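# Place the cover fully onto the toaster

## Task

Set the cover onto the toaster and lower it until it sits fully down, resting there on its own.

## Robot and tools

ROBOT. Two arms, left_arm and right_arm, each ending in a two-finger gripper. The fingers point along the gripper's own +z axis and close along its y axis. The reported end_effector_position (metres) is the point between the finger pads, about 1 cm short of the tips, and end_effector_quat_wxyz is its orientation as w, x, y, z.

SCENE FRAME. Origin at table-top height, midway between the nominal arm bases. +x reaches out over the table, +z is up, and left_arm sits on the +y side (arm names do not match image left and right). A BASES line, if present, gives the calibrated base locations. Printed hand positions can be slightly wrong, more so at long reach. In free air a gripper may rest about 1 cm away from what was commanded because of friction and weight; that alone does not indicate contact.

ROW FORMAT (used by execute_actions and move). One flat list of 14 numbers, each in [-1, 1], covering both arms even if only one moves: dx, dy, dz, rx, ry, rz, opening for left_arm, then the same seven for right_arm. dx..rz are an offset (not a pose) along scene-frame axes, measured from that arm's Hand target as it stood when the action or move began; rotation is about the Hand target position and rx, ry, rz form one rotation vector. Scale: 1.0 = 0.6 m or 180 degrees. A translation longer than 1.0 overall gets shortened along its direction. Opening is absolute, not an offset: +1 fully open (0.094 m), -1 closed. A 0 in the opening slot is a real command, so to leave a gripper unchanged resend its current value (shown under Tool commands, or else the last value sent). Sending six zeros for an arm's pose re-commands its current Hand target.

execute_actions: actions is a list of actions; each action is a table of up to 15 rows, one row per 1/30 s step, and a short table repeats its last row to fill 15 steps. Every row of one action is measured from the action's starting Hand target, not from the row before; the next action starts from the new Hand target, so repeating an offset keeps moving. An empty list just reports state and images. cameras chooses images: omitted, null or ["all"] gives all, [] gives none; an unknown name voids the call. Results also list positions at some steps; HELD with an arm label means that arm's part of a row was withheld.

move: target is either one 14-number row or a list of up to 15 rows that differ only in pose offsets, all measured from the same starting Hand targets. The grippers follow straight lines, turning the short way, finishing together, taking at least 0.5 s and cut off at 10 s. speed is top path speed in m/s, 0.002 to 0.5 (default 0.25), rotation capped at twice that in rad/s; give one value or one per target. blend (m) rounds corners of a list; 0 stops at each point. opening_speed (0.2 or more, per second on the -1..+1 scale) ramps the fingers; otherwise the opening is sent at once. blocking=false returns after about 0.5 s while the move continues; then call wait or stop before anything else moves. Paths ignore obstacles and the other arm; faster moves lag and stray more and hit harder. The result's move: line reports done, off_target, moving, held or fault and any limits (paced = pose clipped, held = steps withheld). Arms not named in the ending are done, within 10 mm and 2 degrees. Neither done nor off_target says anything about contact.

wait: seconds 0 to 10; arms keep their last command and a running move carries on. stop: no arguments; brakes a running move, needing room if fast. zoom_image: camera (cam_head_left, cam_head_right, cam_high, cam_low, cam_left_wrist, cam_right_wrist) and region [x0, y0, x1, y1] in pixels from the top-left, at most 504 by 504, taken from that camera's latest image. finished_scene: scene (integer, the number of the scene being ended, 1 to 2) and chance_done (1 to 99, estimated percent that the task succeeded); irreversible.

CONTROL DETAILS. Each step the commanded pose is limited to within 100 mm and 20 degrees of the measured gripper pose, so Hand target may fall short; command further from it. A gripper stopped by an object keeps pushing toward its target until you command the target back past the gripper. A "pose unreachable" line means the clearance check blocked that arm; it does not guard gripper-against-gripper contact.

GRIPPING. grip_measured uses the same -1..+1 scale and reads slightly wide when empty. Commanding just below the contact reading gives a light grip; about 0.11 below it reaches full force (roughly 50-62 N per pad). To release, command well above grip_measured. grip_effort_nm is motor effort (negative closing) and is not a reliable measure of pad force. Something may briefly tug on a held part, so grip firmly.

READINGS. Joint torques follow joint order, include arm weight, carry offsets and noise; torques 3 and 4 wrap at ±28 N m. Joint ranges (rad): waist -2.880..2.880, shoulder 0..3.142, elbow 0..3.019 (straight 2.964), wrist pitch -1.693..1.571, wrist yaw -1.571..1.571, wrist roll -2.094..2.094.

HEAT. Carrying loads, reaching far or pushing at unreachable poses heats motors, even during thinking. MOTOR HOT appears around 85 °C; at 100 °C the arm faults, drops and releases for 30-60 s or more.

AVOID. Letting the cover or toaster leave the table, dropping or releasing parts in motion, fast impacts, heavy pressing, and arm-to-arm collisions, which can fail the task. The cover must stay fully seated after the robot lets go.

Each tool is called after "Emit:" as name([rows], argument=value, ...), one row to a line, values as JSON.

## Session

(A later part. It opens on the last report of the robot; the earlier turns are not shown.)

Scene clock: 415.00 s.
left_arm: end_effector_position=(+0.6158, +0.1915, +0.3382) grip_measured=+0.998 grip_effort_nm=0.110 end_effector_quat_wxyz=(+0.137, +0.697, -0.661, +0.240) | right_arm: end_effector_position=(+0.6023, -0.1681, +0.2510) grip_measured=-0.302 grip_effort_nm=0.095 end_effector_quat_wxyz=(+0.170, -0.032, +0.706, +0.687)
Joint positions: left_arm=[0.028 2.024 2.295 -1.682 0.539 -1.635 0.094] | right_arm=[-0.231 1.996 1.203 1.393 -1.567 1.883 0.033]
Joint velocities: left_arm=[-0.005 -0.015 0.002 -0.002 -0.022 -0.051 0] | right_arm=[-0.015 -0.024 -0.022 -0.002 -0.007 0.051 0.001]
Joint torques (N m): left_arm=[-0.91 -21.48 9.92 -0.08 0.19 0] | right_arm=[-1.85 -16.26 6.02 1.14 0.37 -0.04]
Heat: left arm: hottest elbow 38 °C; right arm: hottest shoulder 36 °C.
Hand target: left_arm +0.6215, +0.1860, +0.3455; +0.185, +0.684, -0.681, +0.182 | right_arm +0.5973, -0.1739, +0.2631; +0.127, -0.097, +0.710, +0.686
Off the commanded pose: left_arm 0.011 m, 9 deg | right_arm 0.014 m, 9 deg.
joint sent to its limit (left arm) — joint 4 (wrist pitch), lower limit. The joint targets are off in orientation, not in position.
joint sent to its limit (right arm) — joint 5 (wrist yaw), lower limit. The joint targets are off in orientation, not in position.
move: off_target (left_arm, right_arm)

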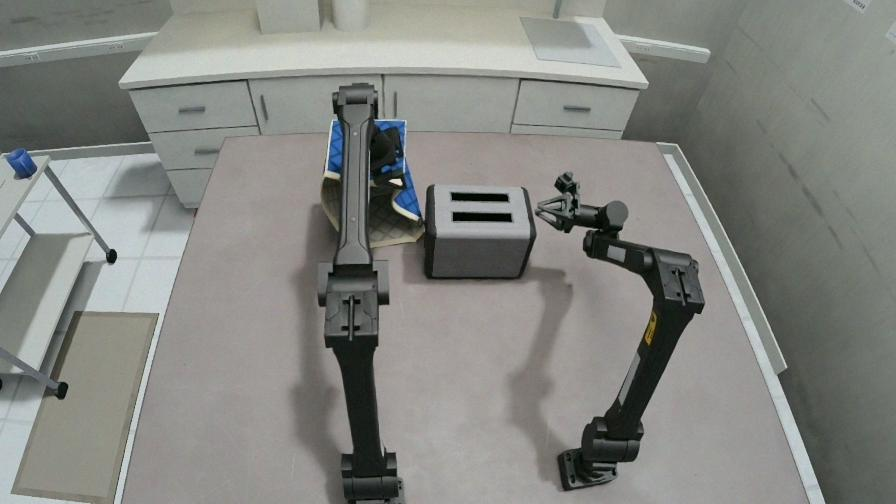

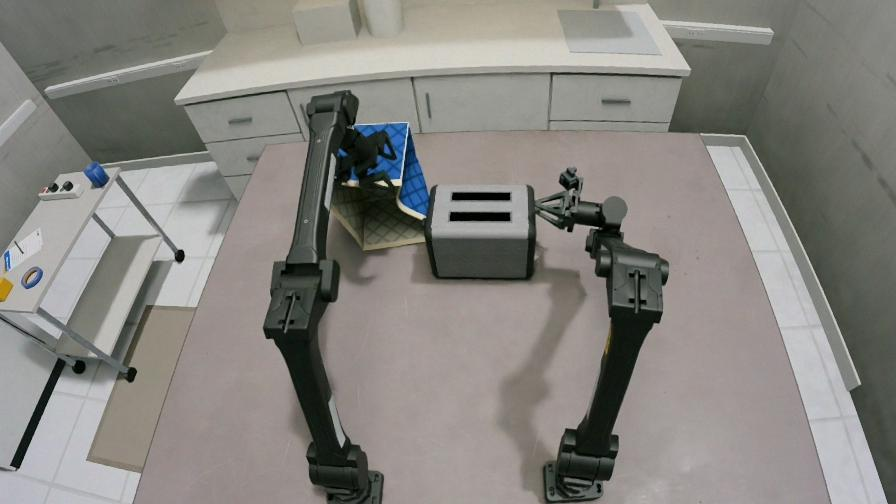

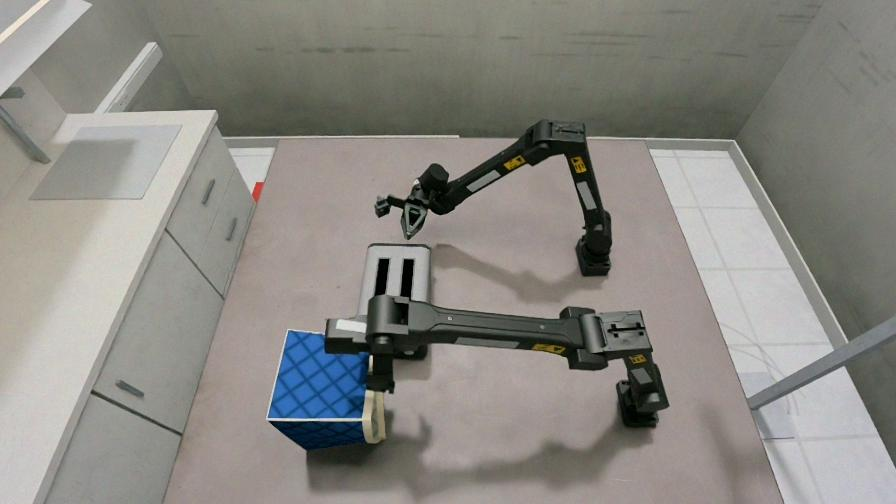

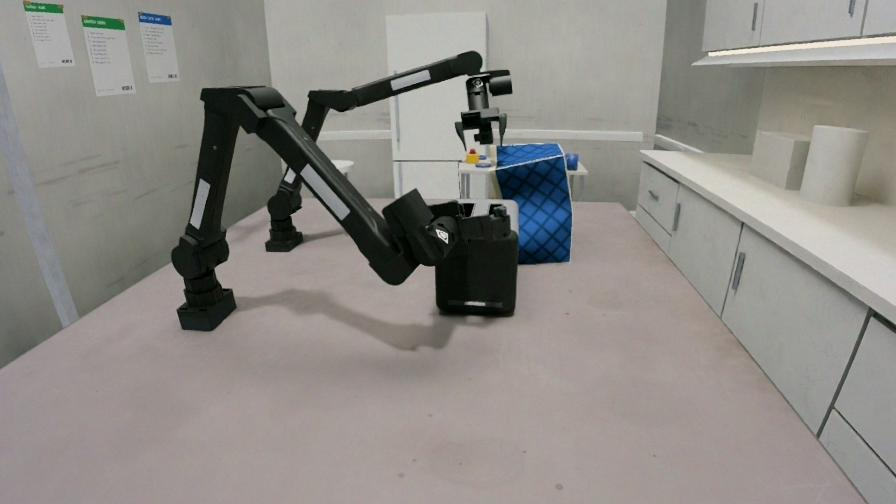

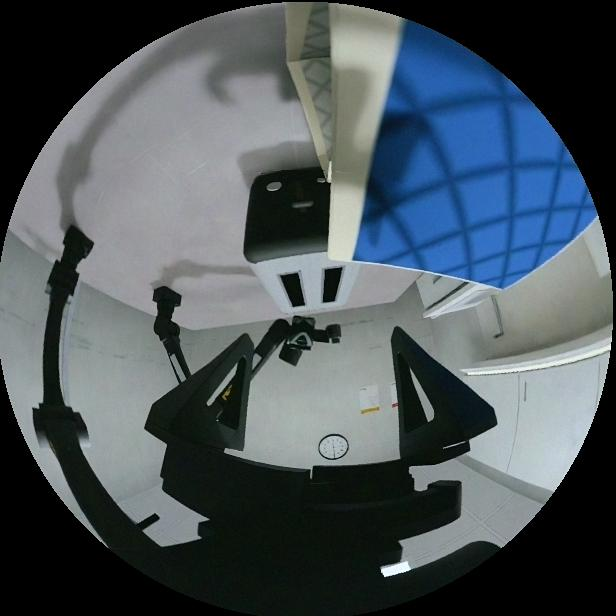

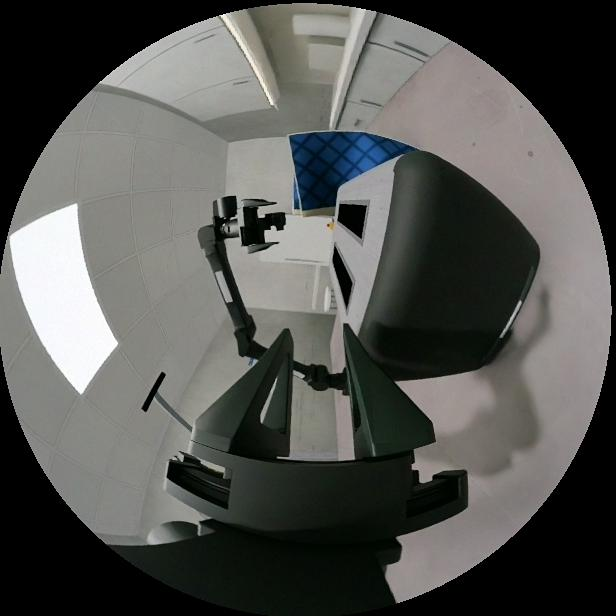

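Emit:
move([
  [-0.05,0.0,0.1,0.01,-0.04,0.01,1,0,-0.12,0,0,0,0,1],
  [-0.33,0.15,0.0,0.132,-0.489,0.13,1,-0.1,-0.12,0.05,0,0,0,1],
], speed=0.25)

Scene clock: 440.07 s.
left_arm: end_effector_position=(+0.4235, +0.2688, +0.3307) grip_measured=+0.998 grip_effort_nm=0.085 end_effector_quat_wxyz=(+0.481, -0.499, +0.515, -0.504) | right_arm: end_effector_position=(+0.5446, -0.2399, +0.2843) grip_measured=+0.998 grip_effort_nm=0.095 end_effector_quat_wxyz=(+0.227, +0.020, +0.706, +0.670)
Joint positions: left_arm=[0.053 0.986 0.557 0.401 0.097 -1.575 0.094] | right_arm=[-0.389 1.813 1.014 1.41 -1.566 1.883 0.094]
Joint velocities: left_arm=[-0.015 0.005 -0.002 0.012 0.007 -0.007 0] | right_arm=[-0.015 -0.005 -0.002 -0.012 -0.11 -0.066 0]
Joint torques (N m): left_arm=[0.97 -6.77 8.13 2.26 -0.03 0.26] | right_arm=[-2.08 -13.92 5.89 1.06 0.35 0.02]
Heat: left arm: hottest elbow 38 °C; right arm: hottest shoulder 36 °C.
Hand target: left_arm +0.4229, +0.2766, +0.3420; +0.497, -0.492, +0.505, -0.505 | right_arm +0.5379, -0.2459, +0.2936; +0.126, -0.097, +0.711, +0.685
Off the commanded pose: left_arm 0.016 m, 3 deg | right_arm 0.013 m, 18 deg.
joint sent to its limit (right arm) — joint 5 (wrist yaw), lower limit. The joint targets are off in orientation, not in position.
move: off_target (left_arm, right_arm)

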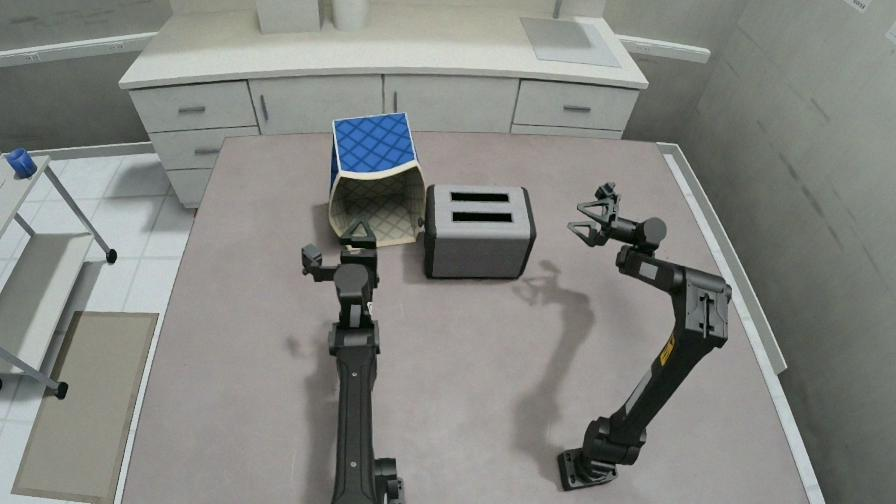

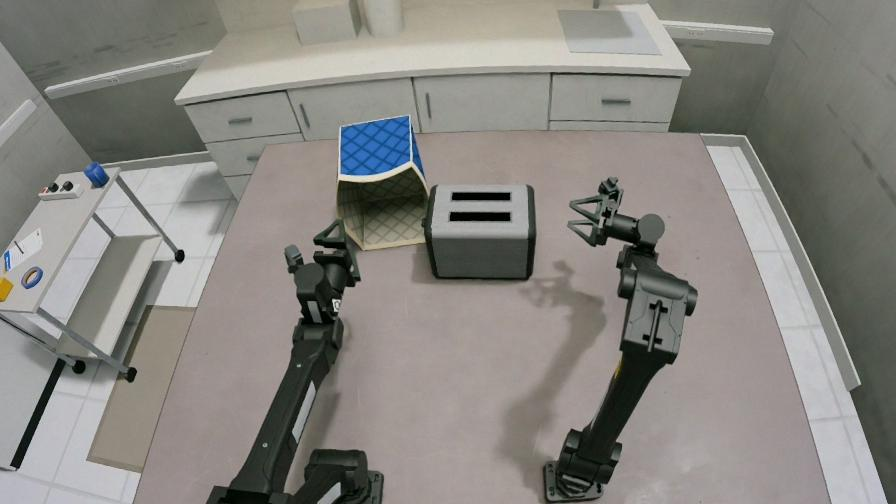

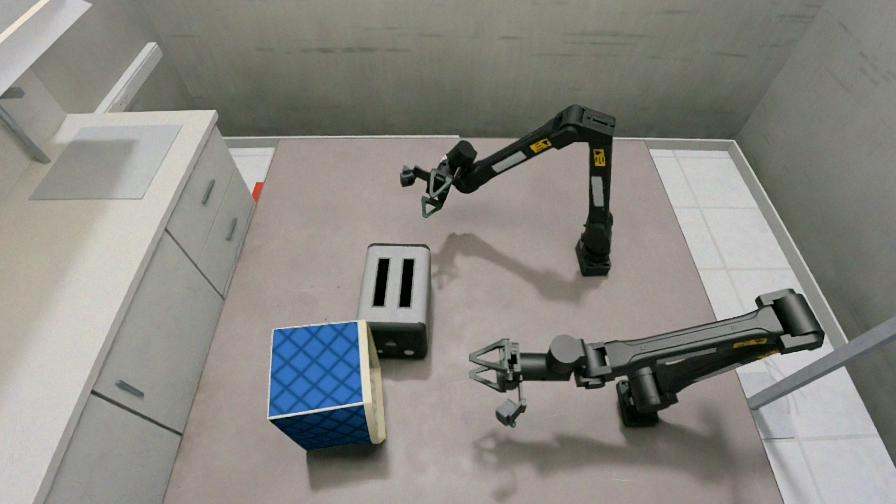

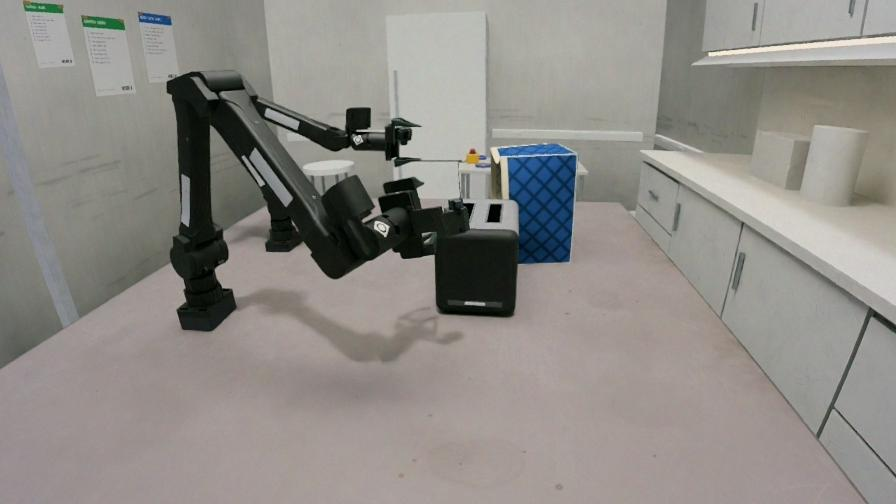

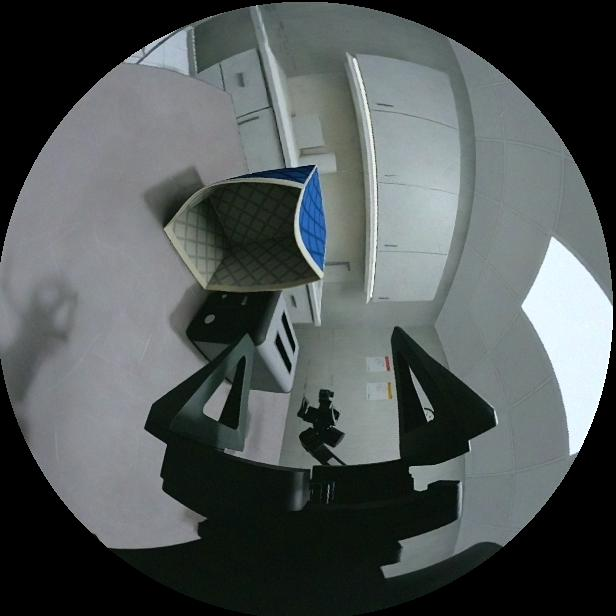

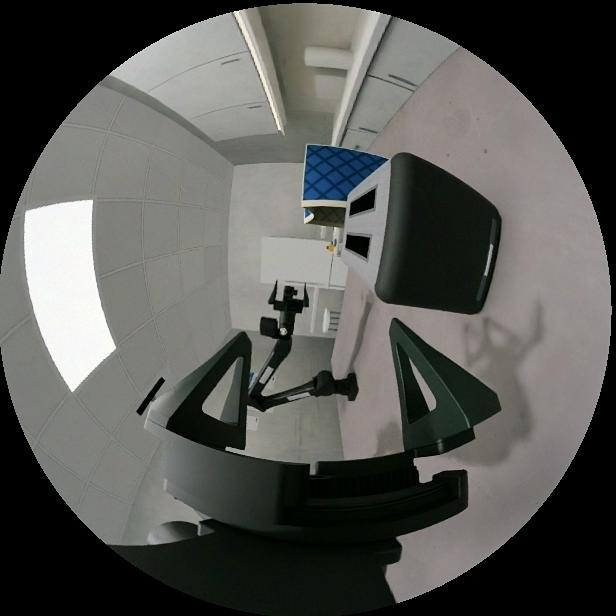

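Emit:
move(target=[0.28,-0.065,-0.055,0,0,0,1,-0.15,-0.02,0,0,0,0,1], speed=0.2)

Emit:
zoom_image(camera="cam_head_right", region=[280, 90, 580, 280])

Scene clock: 447.63 s.
left_arm: end_effector_position=(+0.5766, +0.2492, +0.2886) grip_measured=+0.998 grip_effort_nm=0.105 end_effector_quat_wxyz=(+0.485, -0.510, +0.513, -0.492) | right_arm: end_effector_position=(+0.4546, -0.2543, +0.2888) grip_measured=+0.998 grip_effort_nm=0.100 end_effector_quat_wxyz=(+0.261, +0.060, +0.704, +0.658)
Joint positions: left_arm=[-0.022 1.498 0.863 0.588 -0.007 -1.575 0.094] | right_arm=[-0.495 1.61 0.735 1.48 -1.566 1.883 0.094]
Joint velocities: left_arm=[-0.015 -0.005 -0.012 -0.007 -0.037 0.037 0] | right_arm=[-0.015 -0.005 -0.002 -0.012 -0.037 0.022 0]
Joint torques (N m): left_arm=[-1.26 -12.04 10.26 2.02 -0.13 0.25] | right_arm=[-1.96 -10.4 5.41 1.13 0.36 -0.04]
Heat: left arm: hottest elbow 38 °C; right arm: hottest shoulder 36 °C.
Hand target: left_arm +0.5910, +0.2408, +0.3102; +0.498, -0.492, +0.505, -0.505 | right_arm +0.4481, -0.2579, +0.2945; +0.148, -0.071, +0.713, +0.682
Off the commanded pose: left_arm 0.028 m, 3 deg | right_arm 0.009 m, 24 deg; orientation clipped.
joint sent to its limit (right arm) — joint 5 (wrist yaw), lower limit. The joint targets are off in orientation, not in position.
move: off_target (left_arm, right_arm); limits=paced

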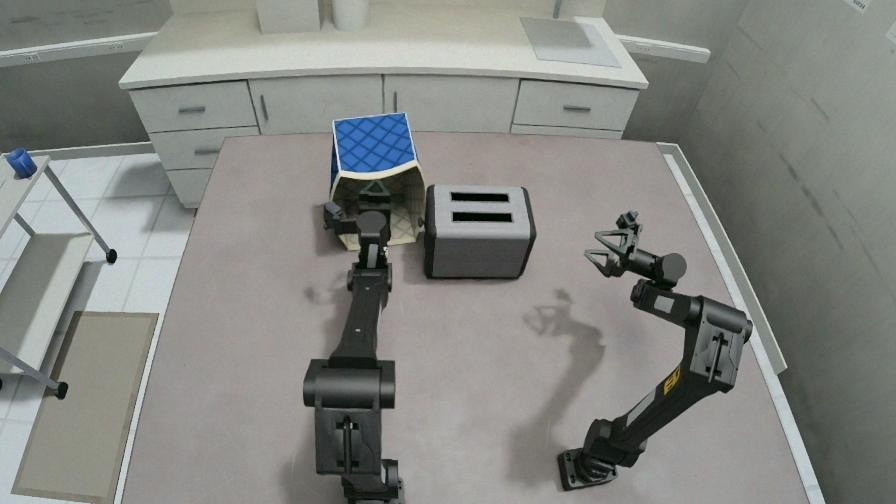

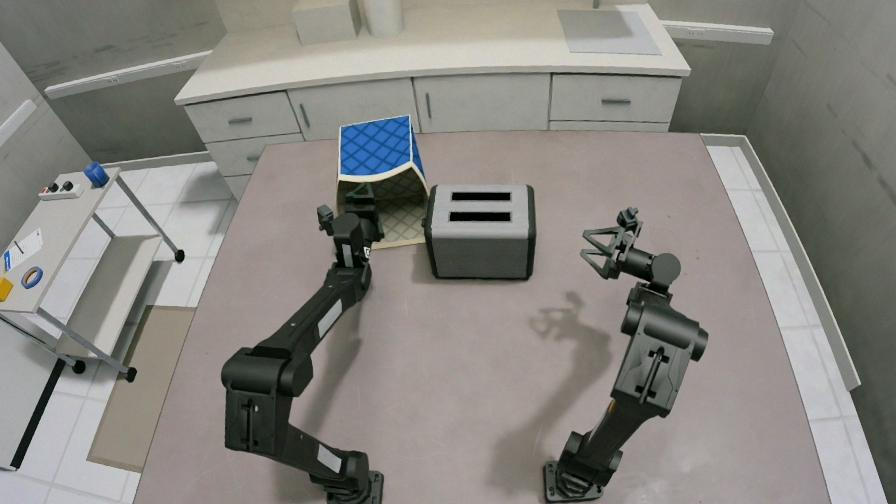

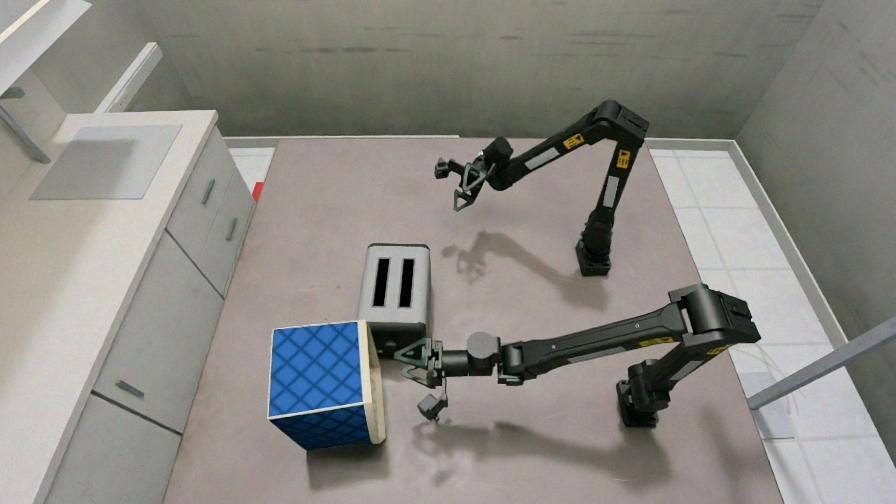

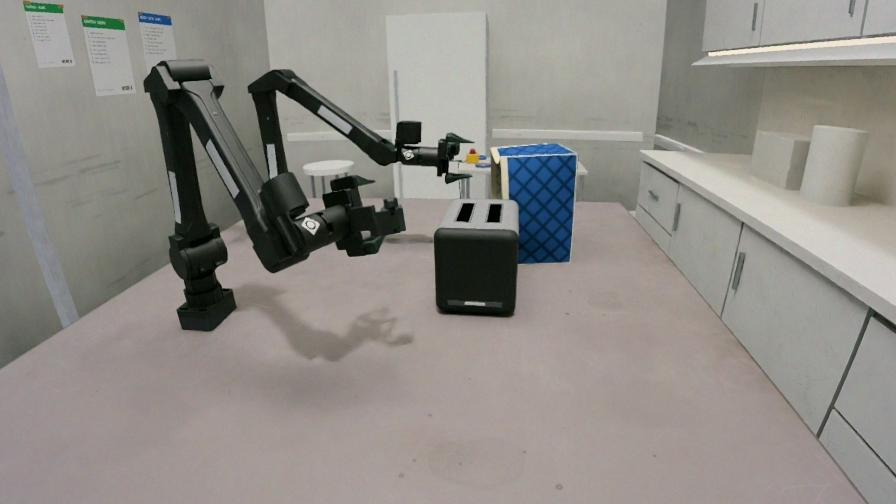

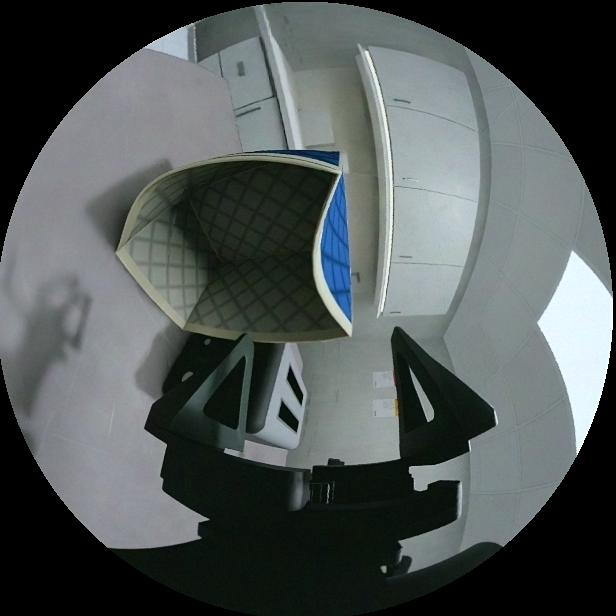

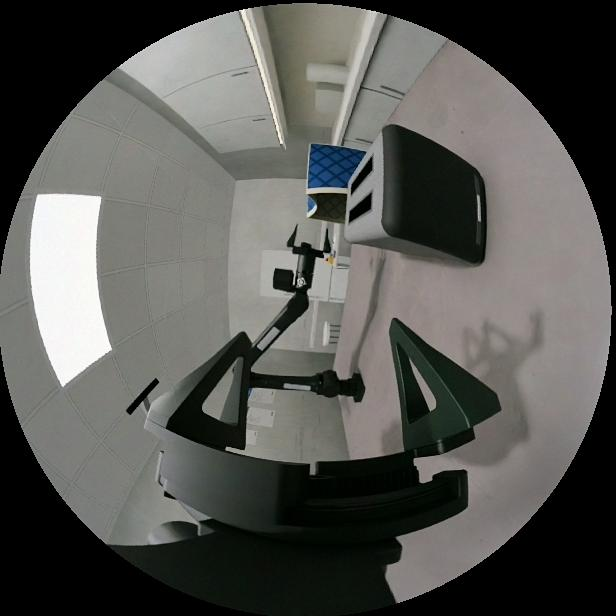

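Scaled by 1.680.

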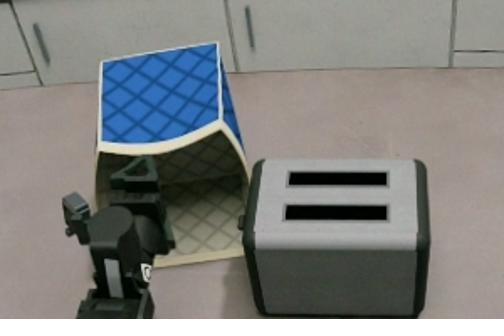

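Emit:
move(target=[0.085,-0.045,-0.0,0,0,0,1,0,0,0,0,0,0,1], speed=0.15, cameras=["cam_head_right","cam_left_wrist","cam_high"])

Emit:
zoom_image(camera="cam_head_right", region=[280, 90, 580, 280])

Scene clock: 456.60 s.
left_arm: end_effector_position=(+0.6288, +0.2231, +0.2976) grip_measured=+0.998 grip_effort_nm=0.090 end_effector_quat_wxyz=(+0.492, -0.502, +0.506, -0.500) | right_arm: end_effector_position=(+0.4545, -0.2542, +0.2887) grip_measured=+0.998 grip_effort_nm=0.095 end_effector_quat_wxyz=(+0.260, +0.060, +0.704, +0.658)
Joint positions: left_arm=[-0.072 1.62 1.015 0.588 -0.054 -1.575 0.094] | right_arm=[-0.495 1.61 0.734 1.48 -1.566 1.883 0.094]
Joint velocities: left_arm=[0.005 -0.005 -0.007 -0.022 0.037 0.022 0.001] | right_arm=[-0.005 -0.005 -0.027 0.012 0.051 -0.037 -0.001]
Joint torques (N m): left_arm=[-1.26 -14.15 10.36 1.1 -0.15 0.26] | right_arm=[-1.96 -10.46 5.46 1.1 0.34 -0.02]
Heat: left arm: hottest elbow 39 °C; right arm: hottest shoulder 35 °C.
Hand target: left_arm +0.6425, +0.2147, +0.3101; +0.497, -0.492, +0.505, -0.505 | right_arm +0.4481, -0.2579, +0.2945; +0.148, -0.071, +0.713, +0.682
Off the commanded pose: left_arm 0.020 m, 1 deg | right_arm 0.009 m, 20 deg; orientation clipped.
joint sent to its limit (right arm) — joint 5 (wrist yaw), lower limit. The joint targets are off in orientation, not in position.
move: off_target (left_arm, right_arm); limits=paced
Images, in order (width x height): cam_head_right 896x504, cam_high 896x504, cam_left_wrist 616x616.

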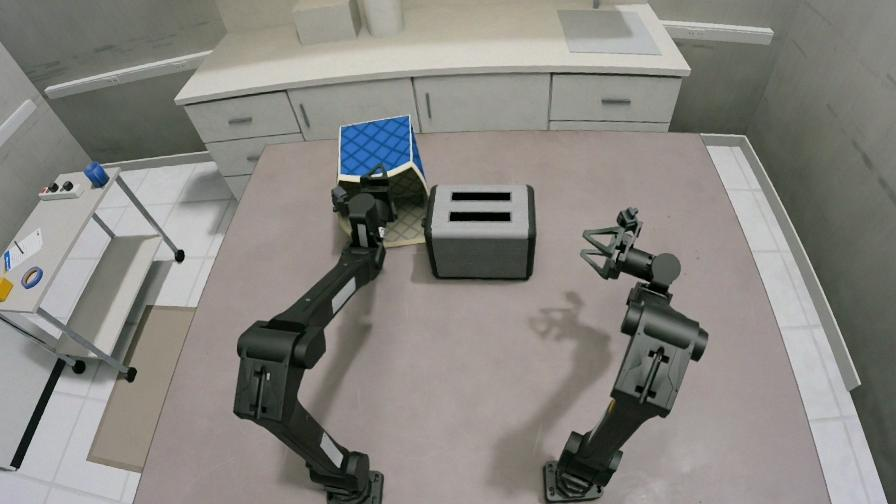

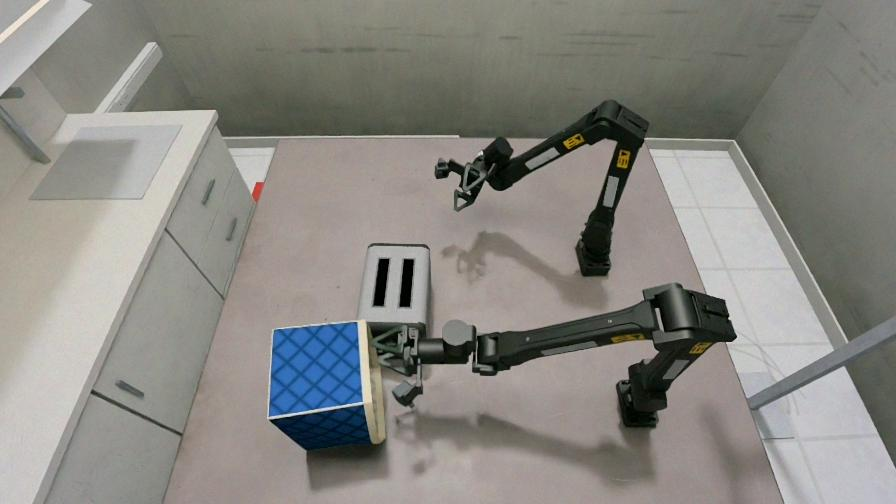

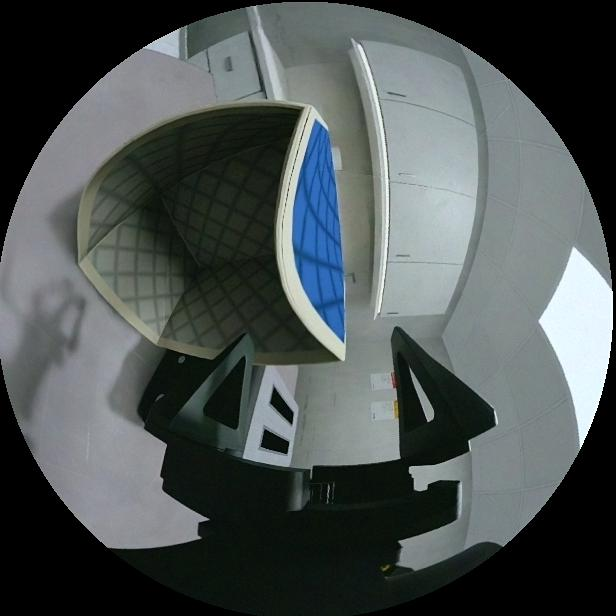

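Scaled by 1.680.

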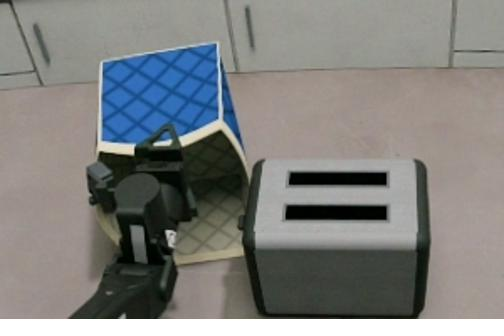

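Emit:
move(target=[0.06,0.05,-0.005,0,0,0,1,0,0,0,0,0,0,1], speed=0.15, cameras=["cam_head_right","cam_left_wrist","cam_high"])

Emit:
zoom_image(camera="cam_head_right", region=[280, 90, 580, 280])

Scene clock: 461.50 s.
left_arm: end_effector_position=(+0.6639, +0.2392, +0.2971) grip_measured=+0.998 grip_effort_nm=0.090 end_effector_quat_wxyz=(+0.489, -0.497, +0.509, -0.505) | right_arm: end_effector_position=(+0.4545, -0.2542, +0.2887) grip_measured=+0.998 grip_effort_nm=0.095 end_effector_quat_wxyz=(+0.260, +0.060, +0.704, +0.658)
Joint positions: left_arm=[-0.033 1.7 1.117 0.572 -0.001 -1.574 0.094] | right_arm=[-0.495 1.61 0.734 1.48 -1.566 1.883 0.094]
Joint velocities: left_arm=[-0.015 -0.005 0.012 0.007 -0.037 -0.007 -0.001] | right_arm=[-0.015 -0.005 -0.022 -0.022 0.007 -0.037 -0.001]
Joint torques (N m): left_arm=[0.67 -15.74 10.45 0.88 0.12 0.26] | right_arm=[-1.9 -10.46 5.41 1.16 0.36 -0.02]
Heat: left arm: hottest elbow 39 °C; right arm: hottest shoulder 35 °C.
Hand target: left_arm +0.6781, +0.2450, +0.3079; +0.498, -0.492, +0.505, -0.505 | right_arm +0.4481, -0.2579, +0.2945; +0.148, -0.071, +0.713, +0.682
Off the commanded pose: left_arm 0.018 m, 1 deg | right_arm 0.009 m, 20 deg; orientation clipped.
joint sent to its limit (right arm) — joint 5 (wrist yaw), lower limit. The joint targets are off in orientation, not in position.
move: off_target (left_arm, right_arm); limits=paced
Images, in order (width x height): cam_head_right 896x504, cam_high 896x504, cam_left_wrist 616x616.

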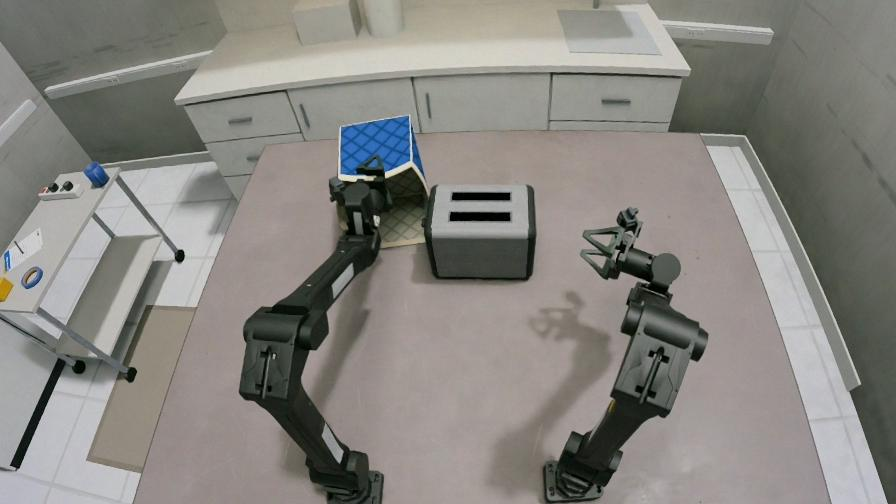

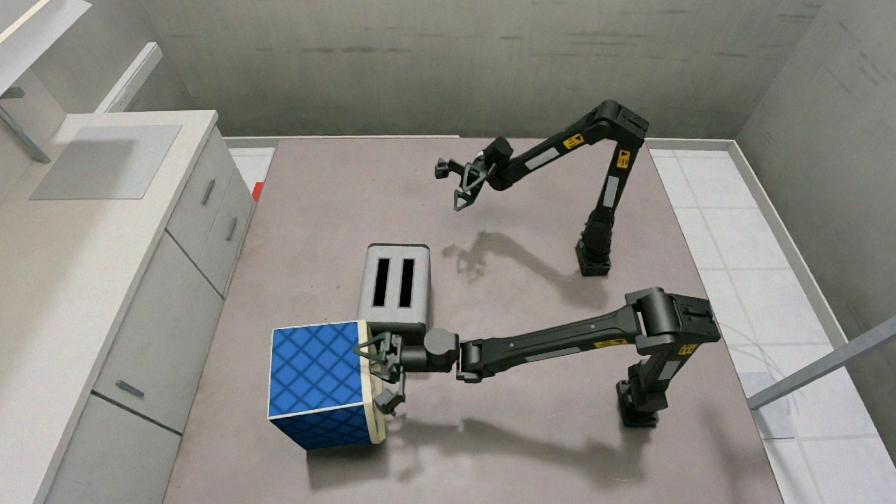

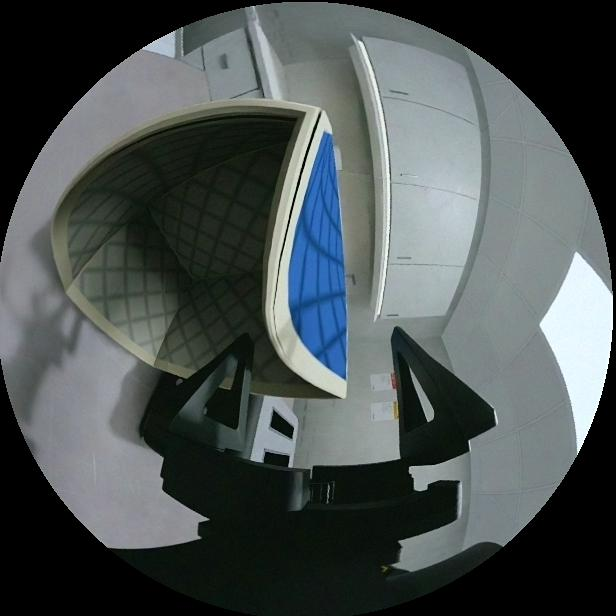

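Scaled by 1.680.

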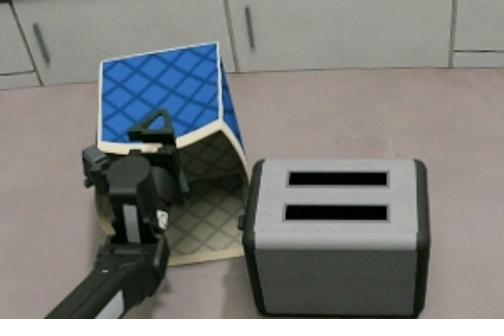

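Emit:
move(target=[0.06,0.005,0.0,0,0,0,1,0,0,0,0,0,0,1], speed=0.15, cameras=["cam_left_wrist"])

Emit:
move(target=[0,0,0,0,0,0,-1,0,0,0,0,0,0,1], opening_speed=1.5, cameras=["cam_left_wrist"])

Emit:
zoom_image(camera="cam_left_wrist", region=[60, 60, 560, 560])

Emit:
move(target=[-0.25,0.05,0.02,0,0,-0.15,-1,0,0,0,0,0,0,1], speed=0.12)

Scene clock: 472.87 s.
left_arm: end_effector_position=(+0.7001, +0.2378, +0.2975) grip_measured=+0.998 grip_effort_nm=0.090 end_effector_quat_wxyz=(+0.488, -0.496, +0.510, -0.506) | right_arm: end_effector_position=(+0.4545, -0.2542, +0.2887) grip_measured=+0.998 grip_effort_nm=0.090 end_effector_quat_wxyz=(+0.260, +0.060, +0.704, +0.658)
Joint positions: left_arm=[-0.031 1.781 1.231 0.537 0.006 -1.574 0.094] | right_arm=[-0.495 1.61 0.734 1.48 -1.566 1.883 0.094]
Joint velocities: left_arm=[0.005 -0.005 -0.007 -0.002 0.007 -0.007 0] | right_arm=[-0.005 -0.015 -0.022 0.007 -0.066 -0.081 -0.001]
Joint torques (N m): left_arm=[1.44 -17.26 10.65 0.92 0.13 0.27] | right_arm=[-2.08 -10.52 5.39 1.17 0.36 -0.03]
Heat: left arm: hottest elbow 39 °C; right arm: hottest shoulder 34 °C.
Hand target: left_arm +0.7142, +0.2486, +0.3079; +0.498, -0.492, +0.505, -0.505 | right_arm +0.4481, -0.2579, +0.2945; +0.148, -0.071, +0.713, +0.682
Off the commanded pose: left_arm 0.020 m, 1 deg | right_arm 0.009 m, 20 deg; orientation clipped.
joint sent to its limit (right arm) — joint 5 (wrist yaw), lower limit. The joint targets are off in orientation, not in position.
move: off_target (left_arm, right_arm); limits=paced
Images, in order (width x height): cam_left_wrist 616x616.

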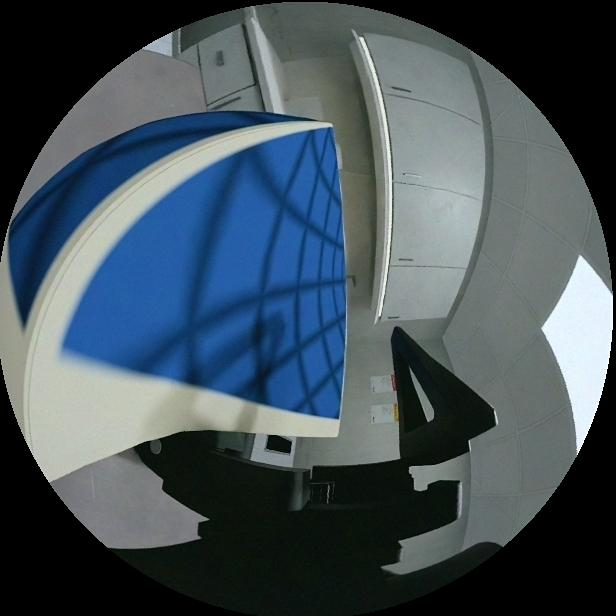

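Scene clock: 474.50 s.
left_arm: end_effector_position=(+0.7001, +0.2378, +0.2975) grip_measured=-0.946 grip_effort_nm=-0.974 end_effector_quat_wxyz=(+0.488, -0.496, +0.510, -0.506) | right_arm: end_effector_position=(+0.4545, -0.2542, +0.2887) grip_measured=+0.998 grip_effort_nm=0.100 end_effector_quat_wxyz=(+0.260, +0.060, +0.704, +0.658)
Joint positions: left_arm=[-0.031 1.781 1.231 0.537 0.006 -1.574 0.003] | right_arm=[-0.495 1.61 0.734 1.48 -1.566 1.883 0.094]
Joint velocities: left_arm=[-0.034 -0.005 -0.017 -0.022 -0.022 -0.037 -0.002] | right_arm=[-0.015 0.015 0.002 -0.007 -0.051 -0.022 -0.001]
Joint torques (N m): left_arm=[1.14 -17.44 10.63 0.88 0.16 0.25] | right_arm=[-1.96 -10.29 5.39 1.16 0.35 -0.02]
Heat: left arm: hottest elbow 40 °C; right arm: hottest shoulder 34 °C.
Hand target: left_arm +0.7142, +0.2486, +0.3079; +0.498, -0.492, +0.505, -0.505 | right_arm +0.4481, -0.2579, +0.2945; +0.148, -0.071, +0.713, +0.682
Off the commanded pose: left_arm 0.021 m, 1 deg | right_arm 0.009 m, 20 deg.
joint sent to its limit (right arm) — joint 5 (wrist yaw), lower limit. The joint targets are off in orientation, not in position.
move: off_target (left_arm, right_arm); limits=paced
Images, in order (width x height): cam_left_wrist 616x616.

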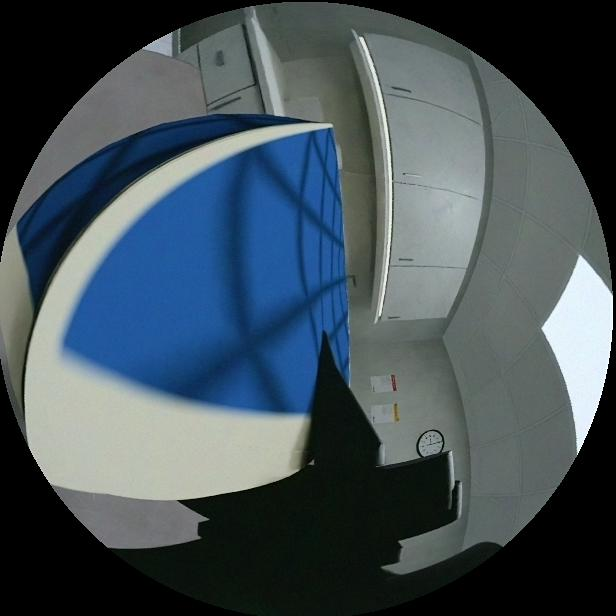

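Scaled by 1.008 from the camera's 616x616 image, which has a finer 880x880 frame.

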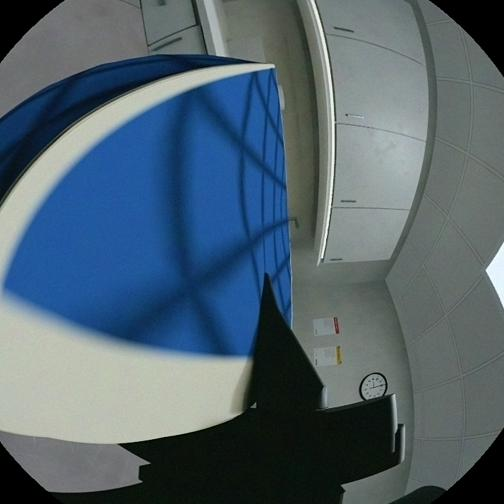

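Scene clock: 477.03 s.
left_arm: end_effector_position=(+0.5661, +0.2682, +0.2975) grip_measured=-0.948 grip_effort_nm=-1.033 end_effector_quat_wxyz=(+0.342, -0.378, +0.614, -0.603) | right_arm: end_effector_position=(+0.4545, -0.2542, +0.2887) grip_measured=+0.998 grip_effort_nm=0.095 end_effector_quat_wxyz=(+0.260, +0.060, +0.704, +0.658)
Joint positions: left_arm=[0.196 1.531 0.928 0.55 0.703 -1.573 0.002] | right_arm=[-0.495 1.61 0.734 1.48 -1.566 1.883 0.094]
Joint velocities: left_arm=[0.005 0.015 -0.007 -0.002 -0.007 -0.066 0] | right_arm=[0.005 -0.015 -0.002 -0.007 -0.051 0.007 0]
Joint torques (N m): left_arm=[0.85 -16.56 7.38 2.09 0.22 0.25] | right_arm=[-1.96 -10.34 5.45 1.18 0.35 -0.03]
Heat: left arm: hottest elbow 39 °C; right arm: hottest shoulder 34 °C.
Hand target: left_arm +0.5624, +0.2759, +0.3196; +0.365, -0.362, +0.607, -0.606 | right_arm +0.4481, -0.2579, +0.2945; +0.148, -0.071, +0.713, +0.682
Off the commanded pose: left_arm 0.025 m, 4 deg | right_arm 0.009 m, 20 deg.
joint sent to its limit (right arm) — joint 5 (wrist yaw), lower limit. The joint targets are off in orientation, not in position.
move: off_target (left_arm, right_arm); limits=paced

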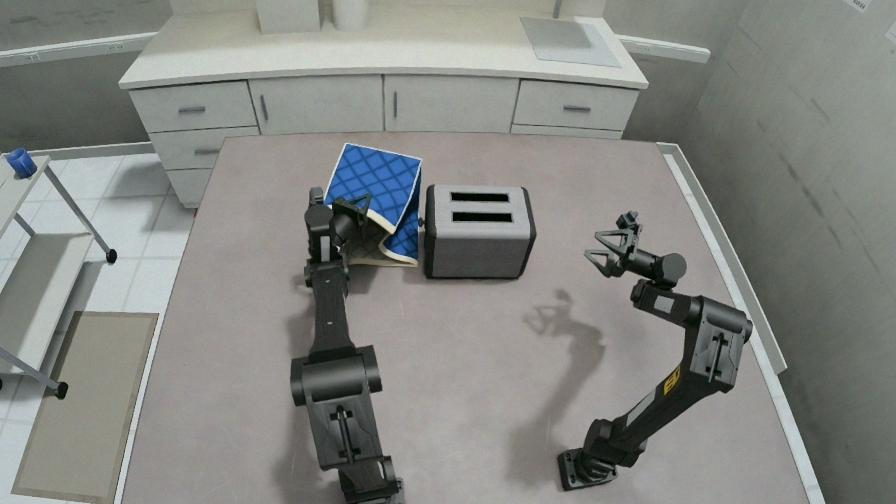

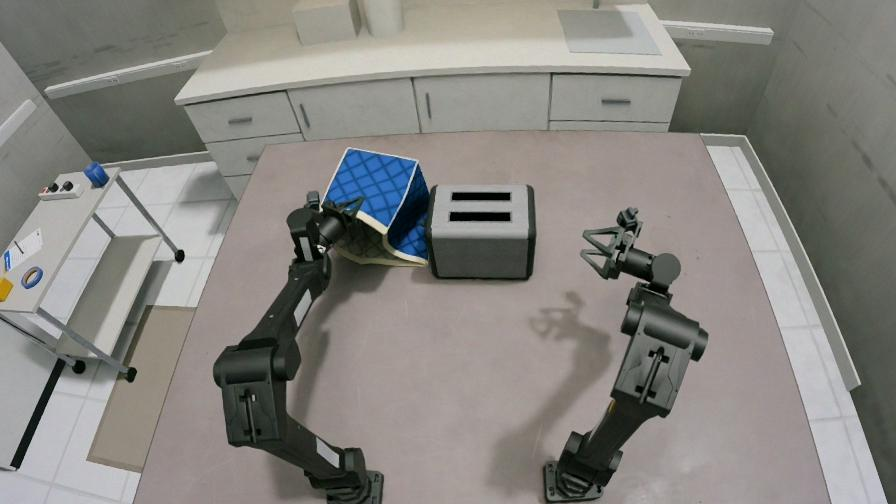

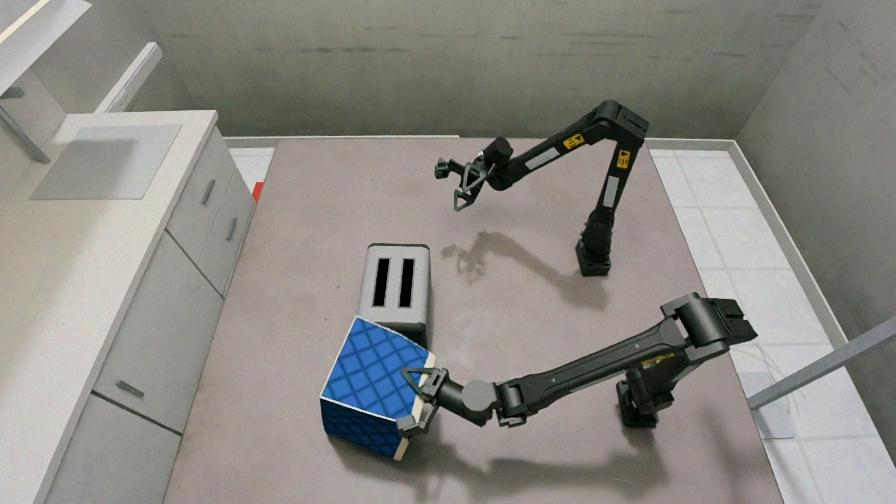

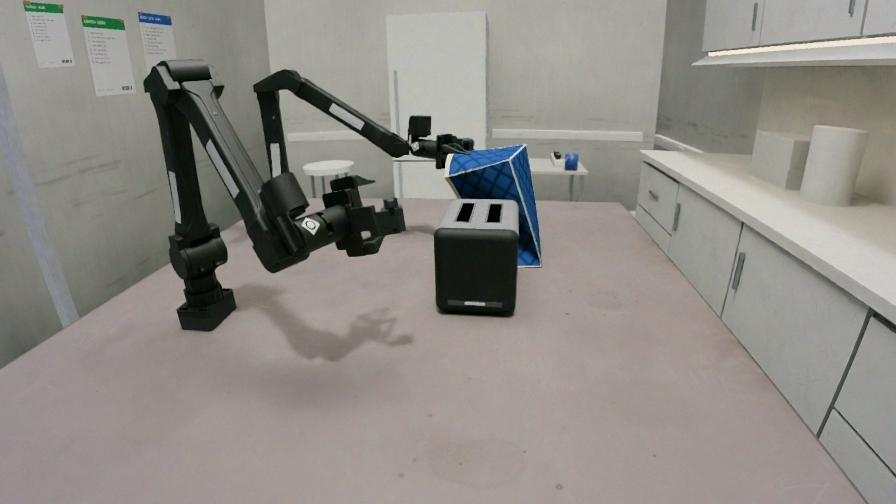

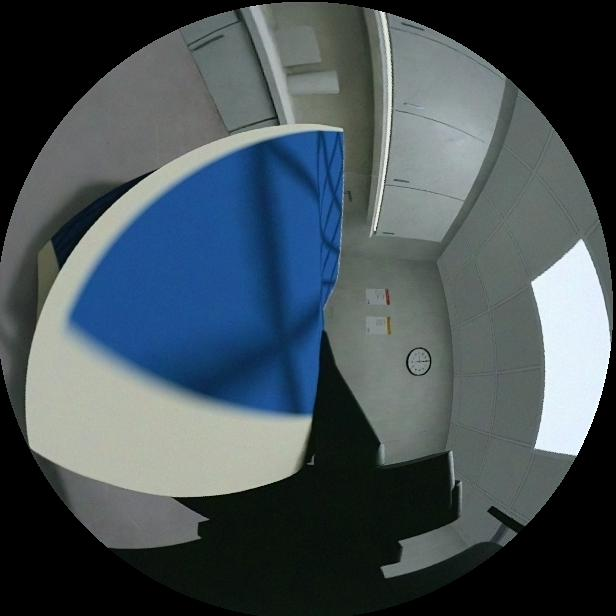

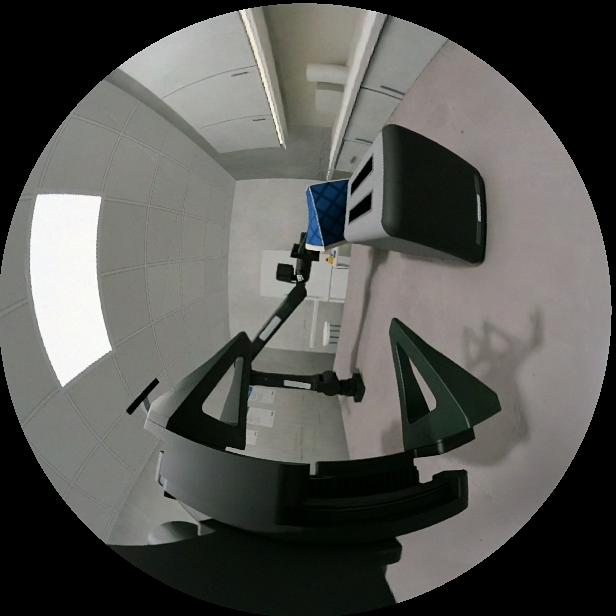

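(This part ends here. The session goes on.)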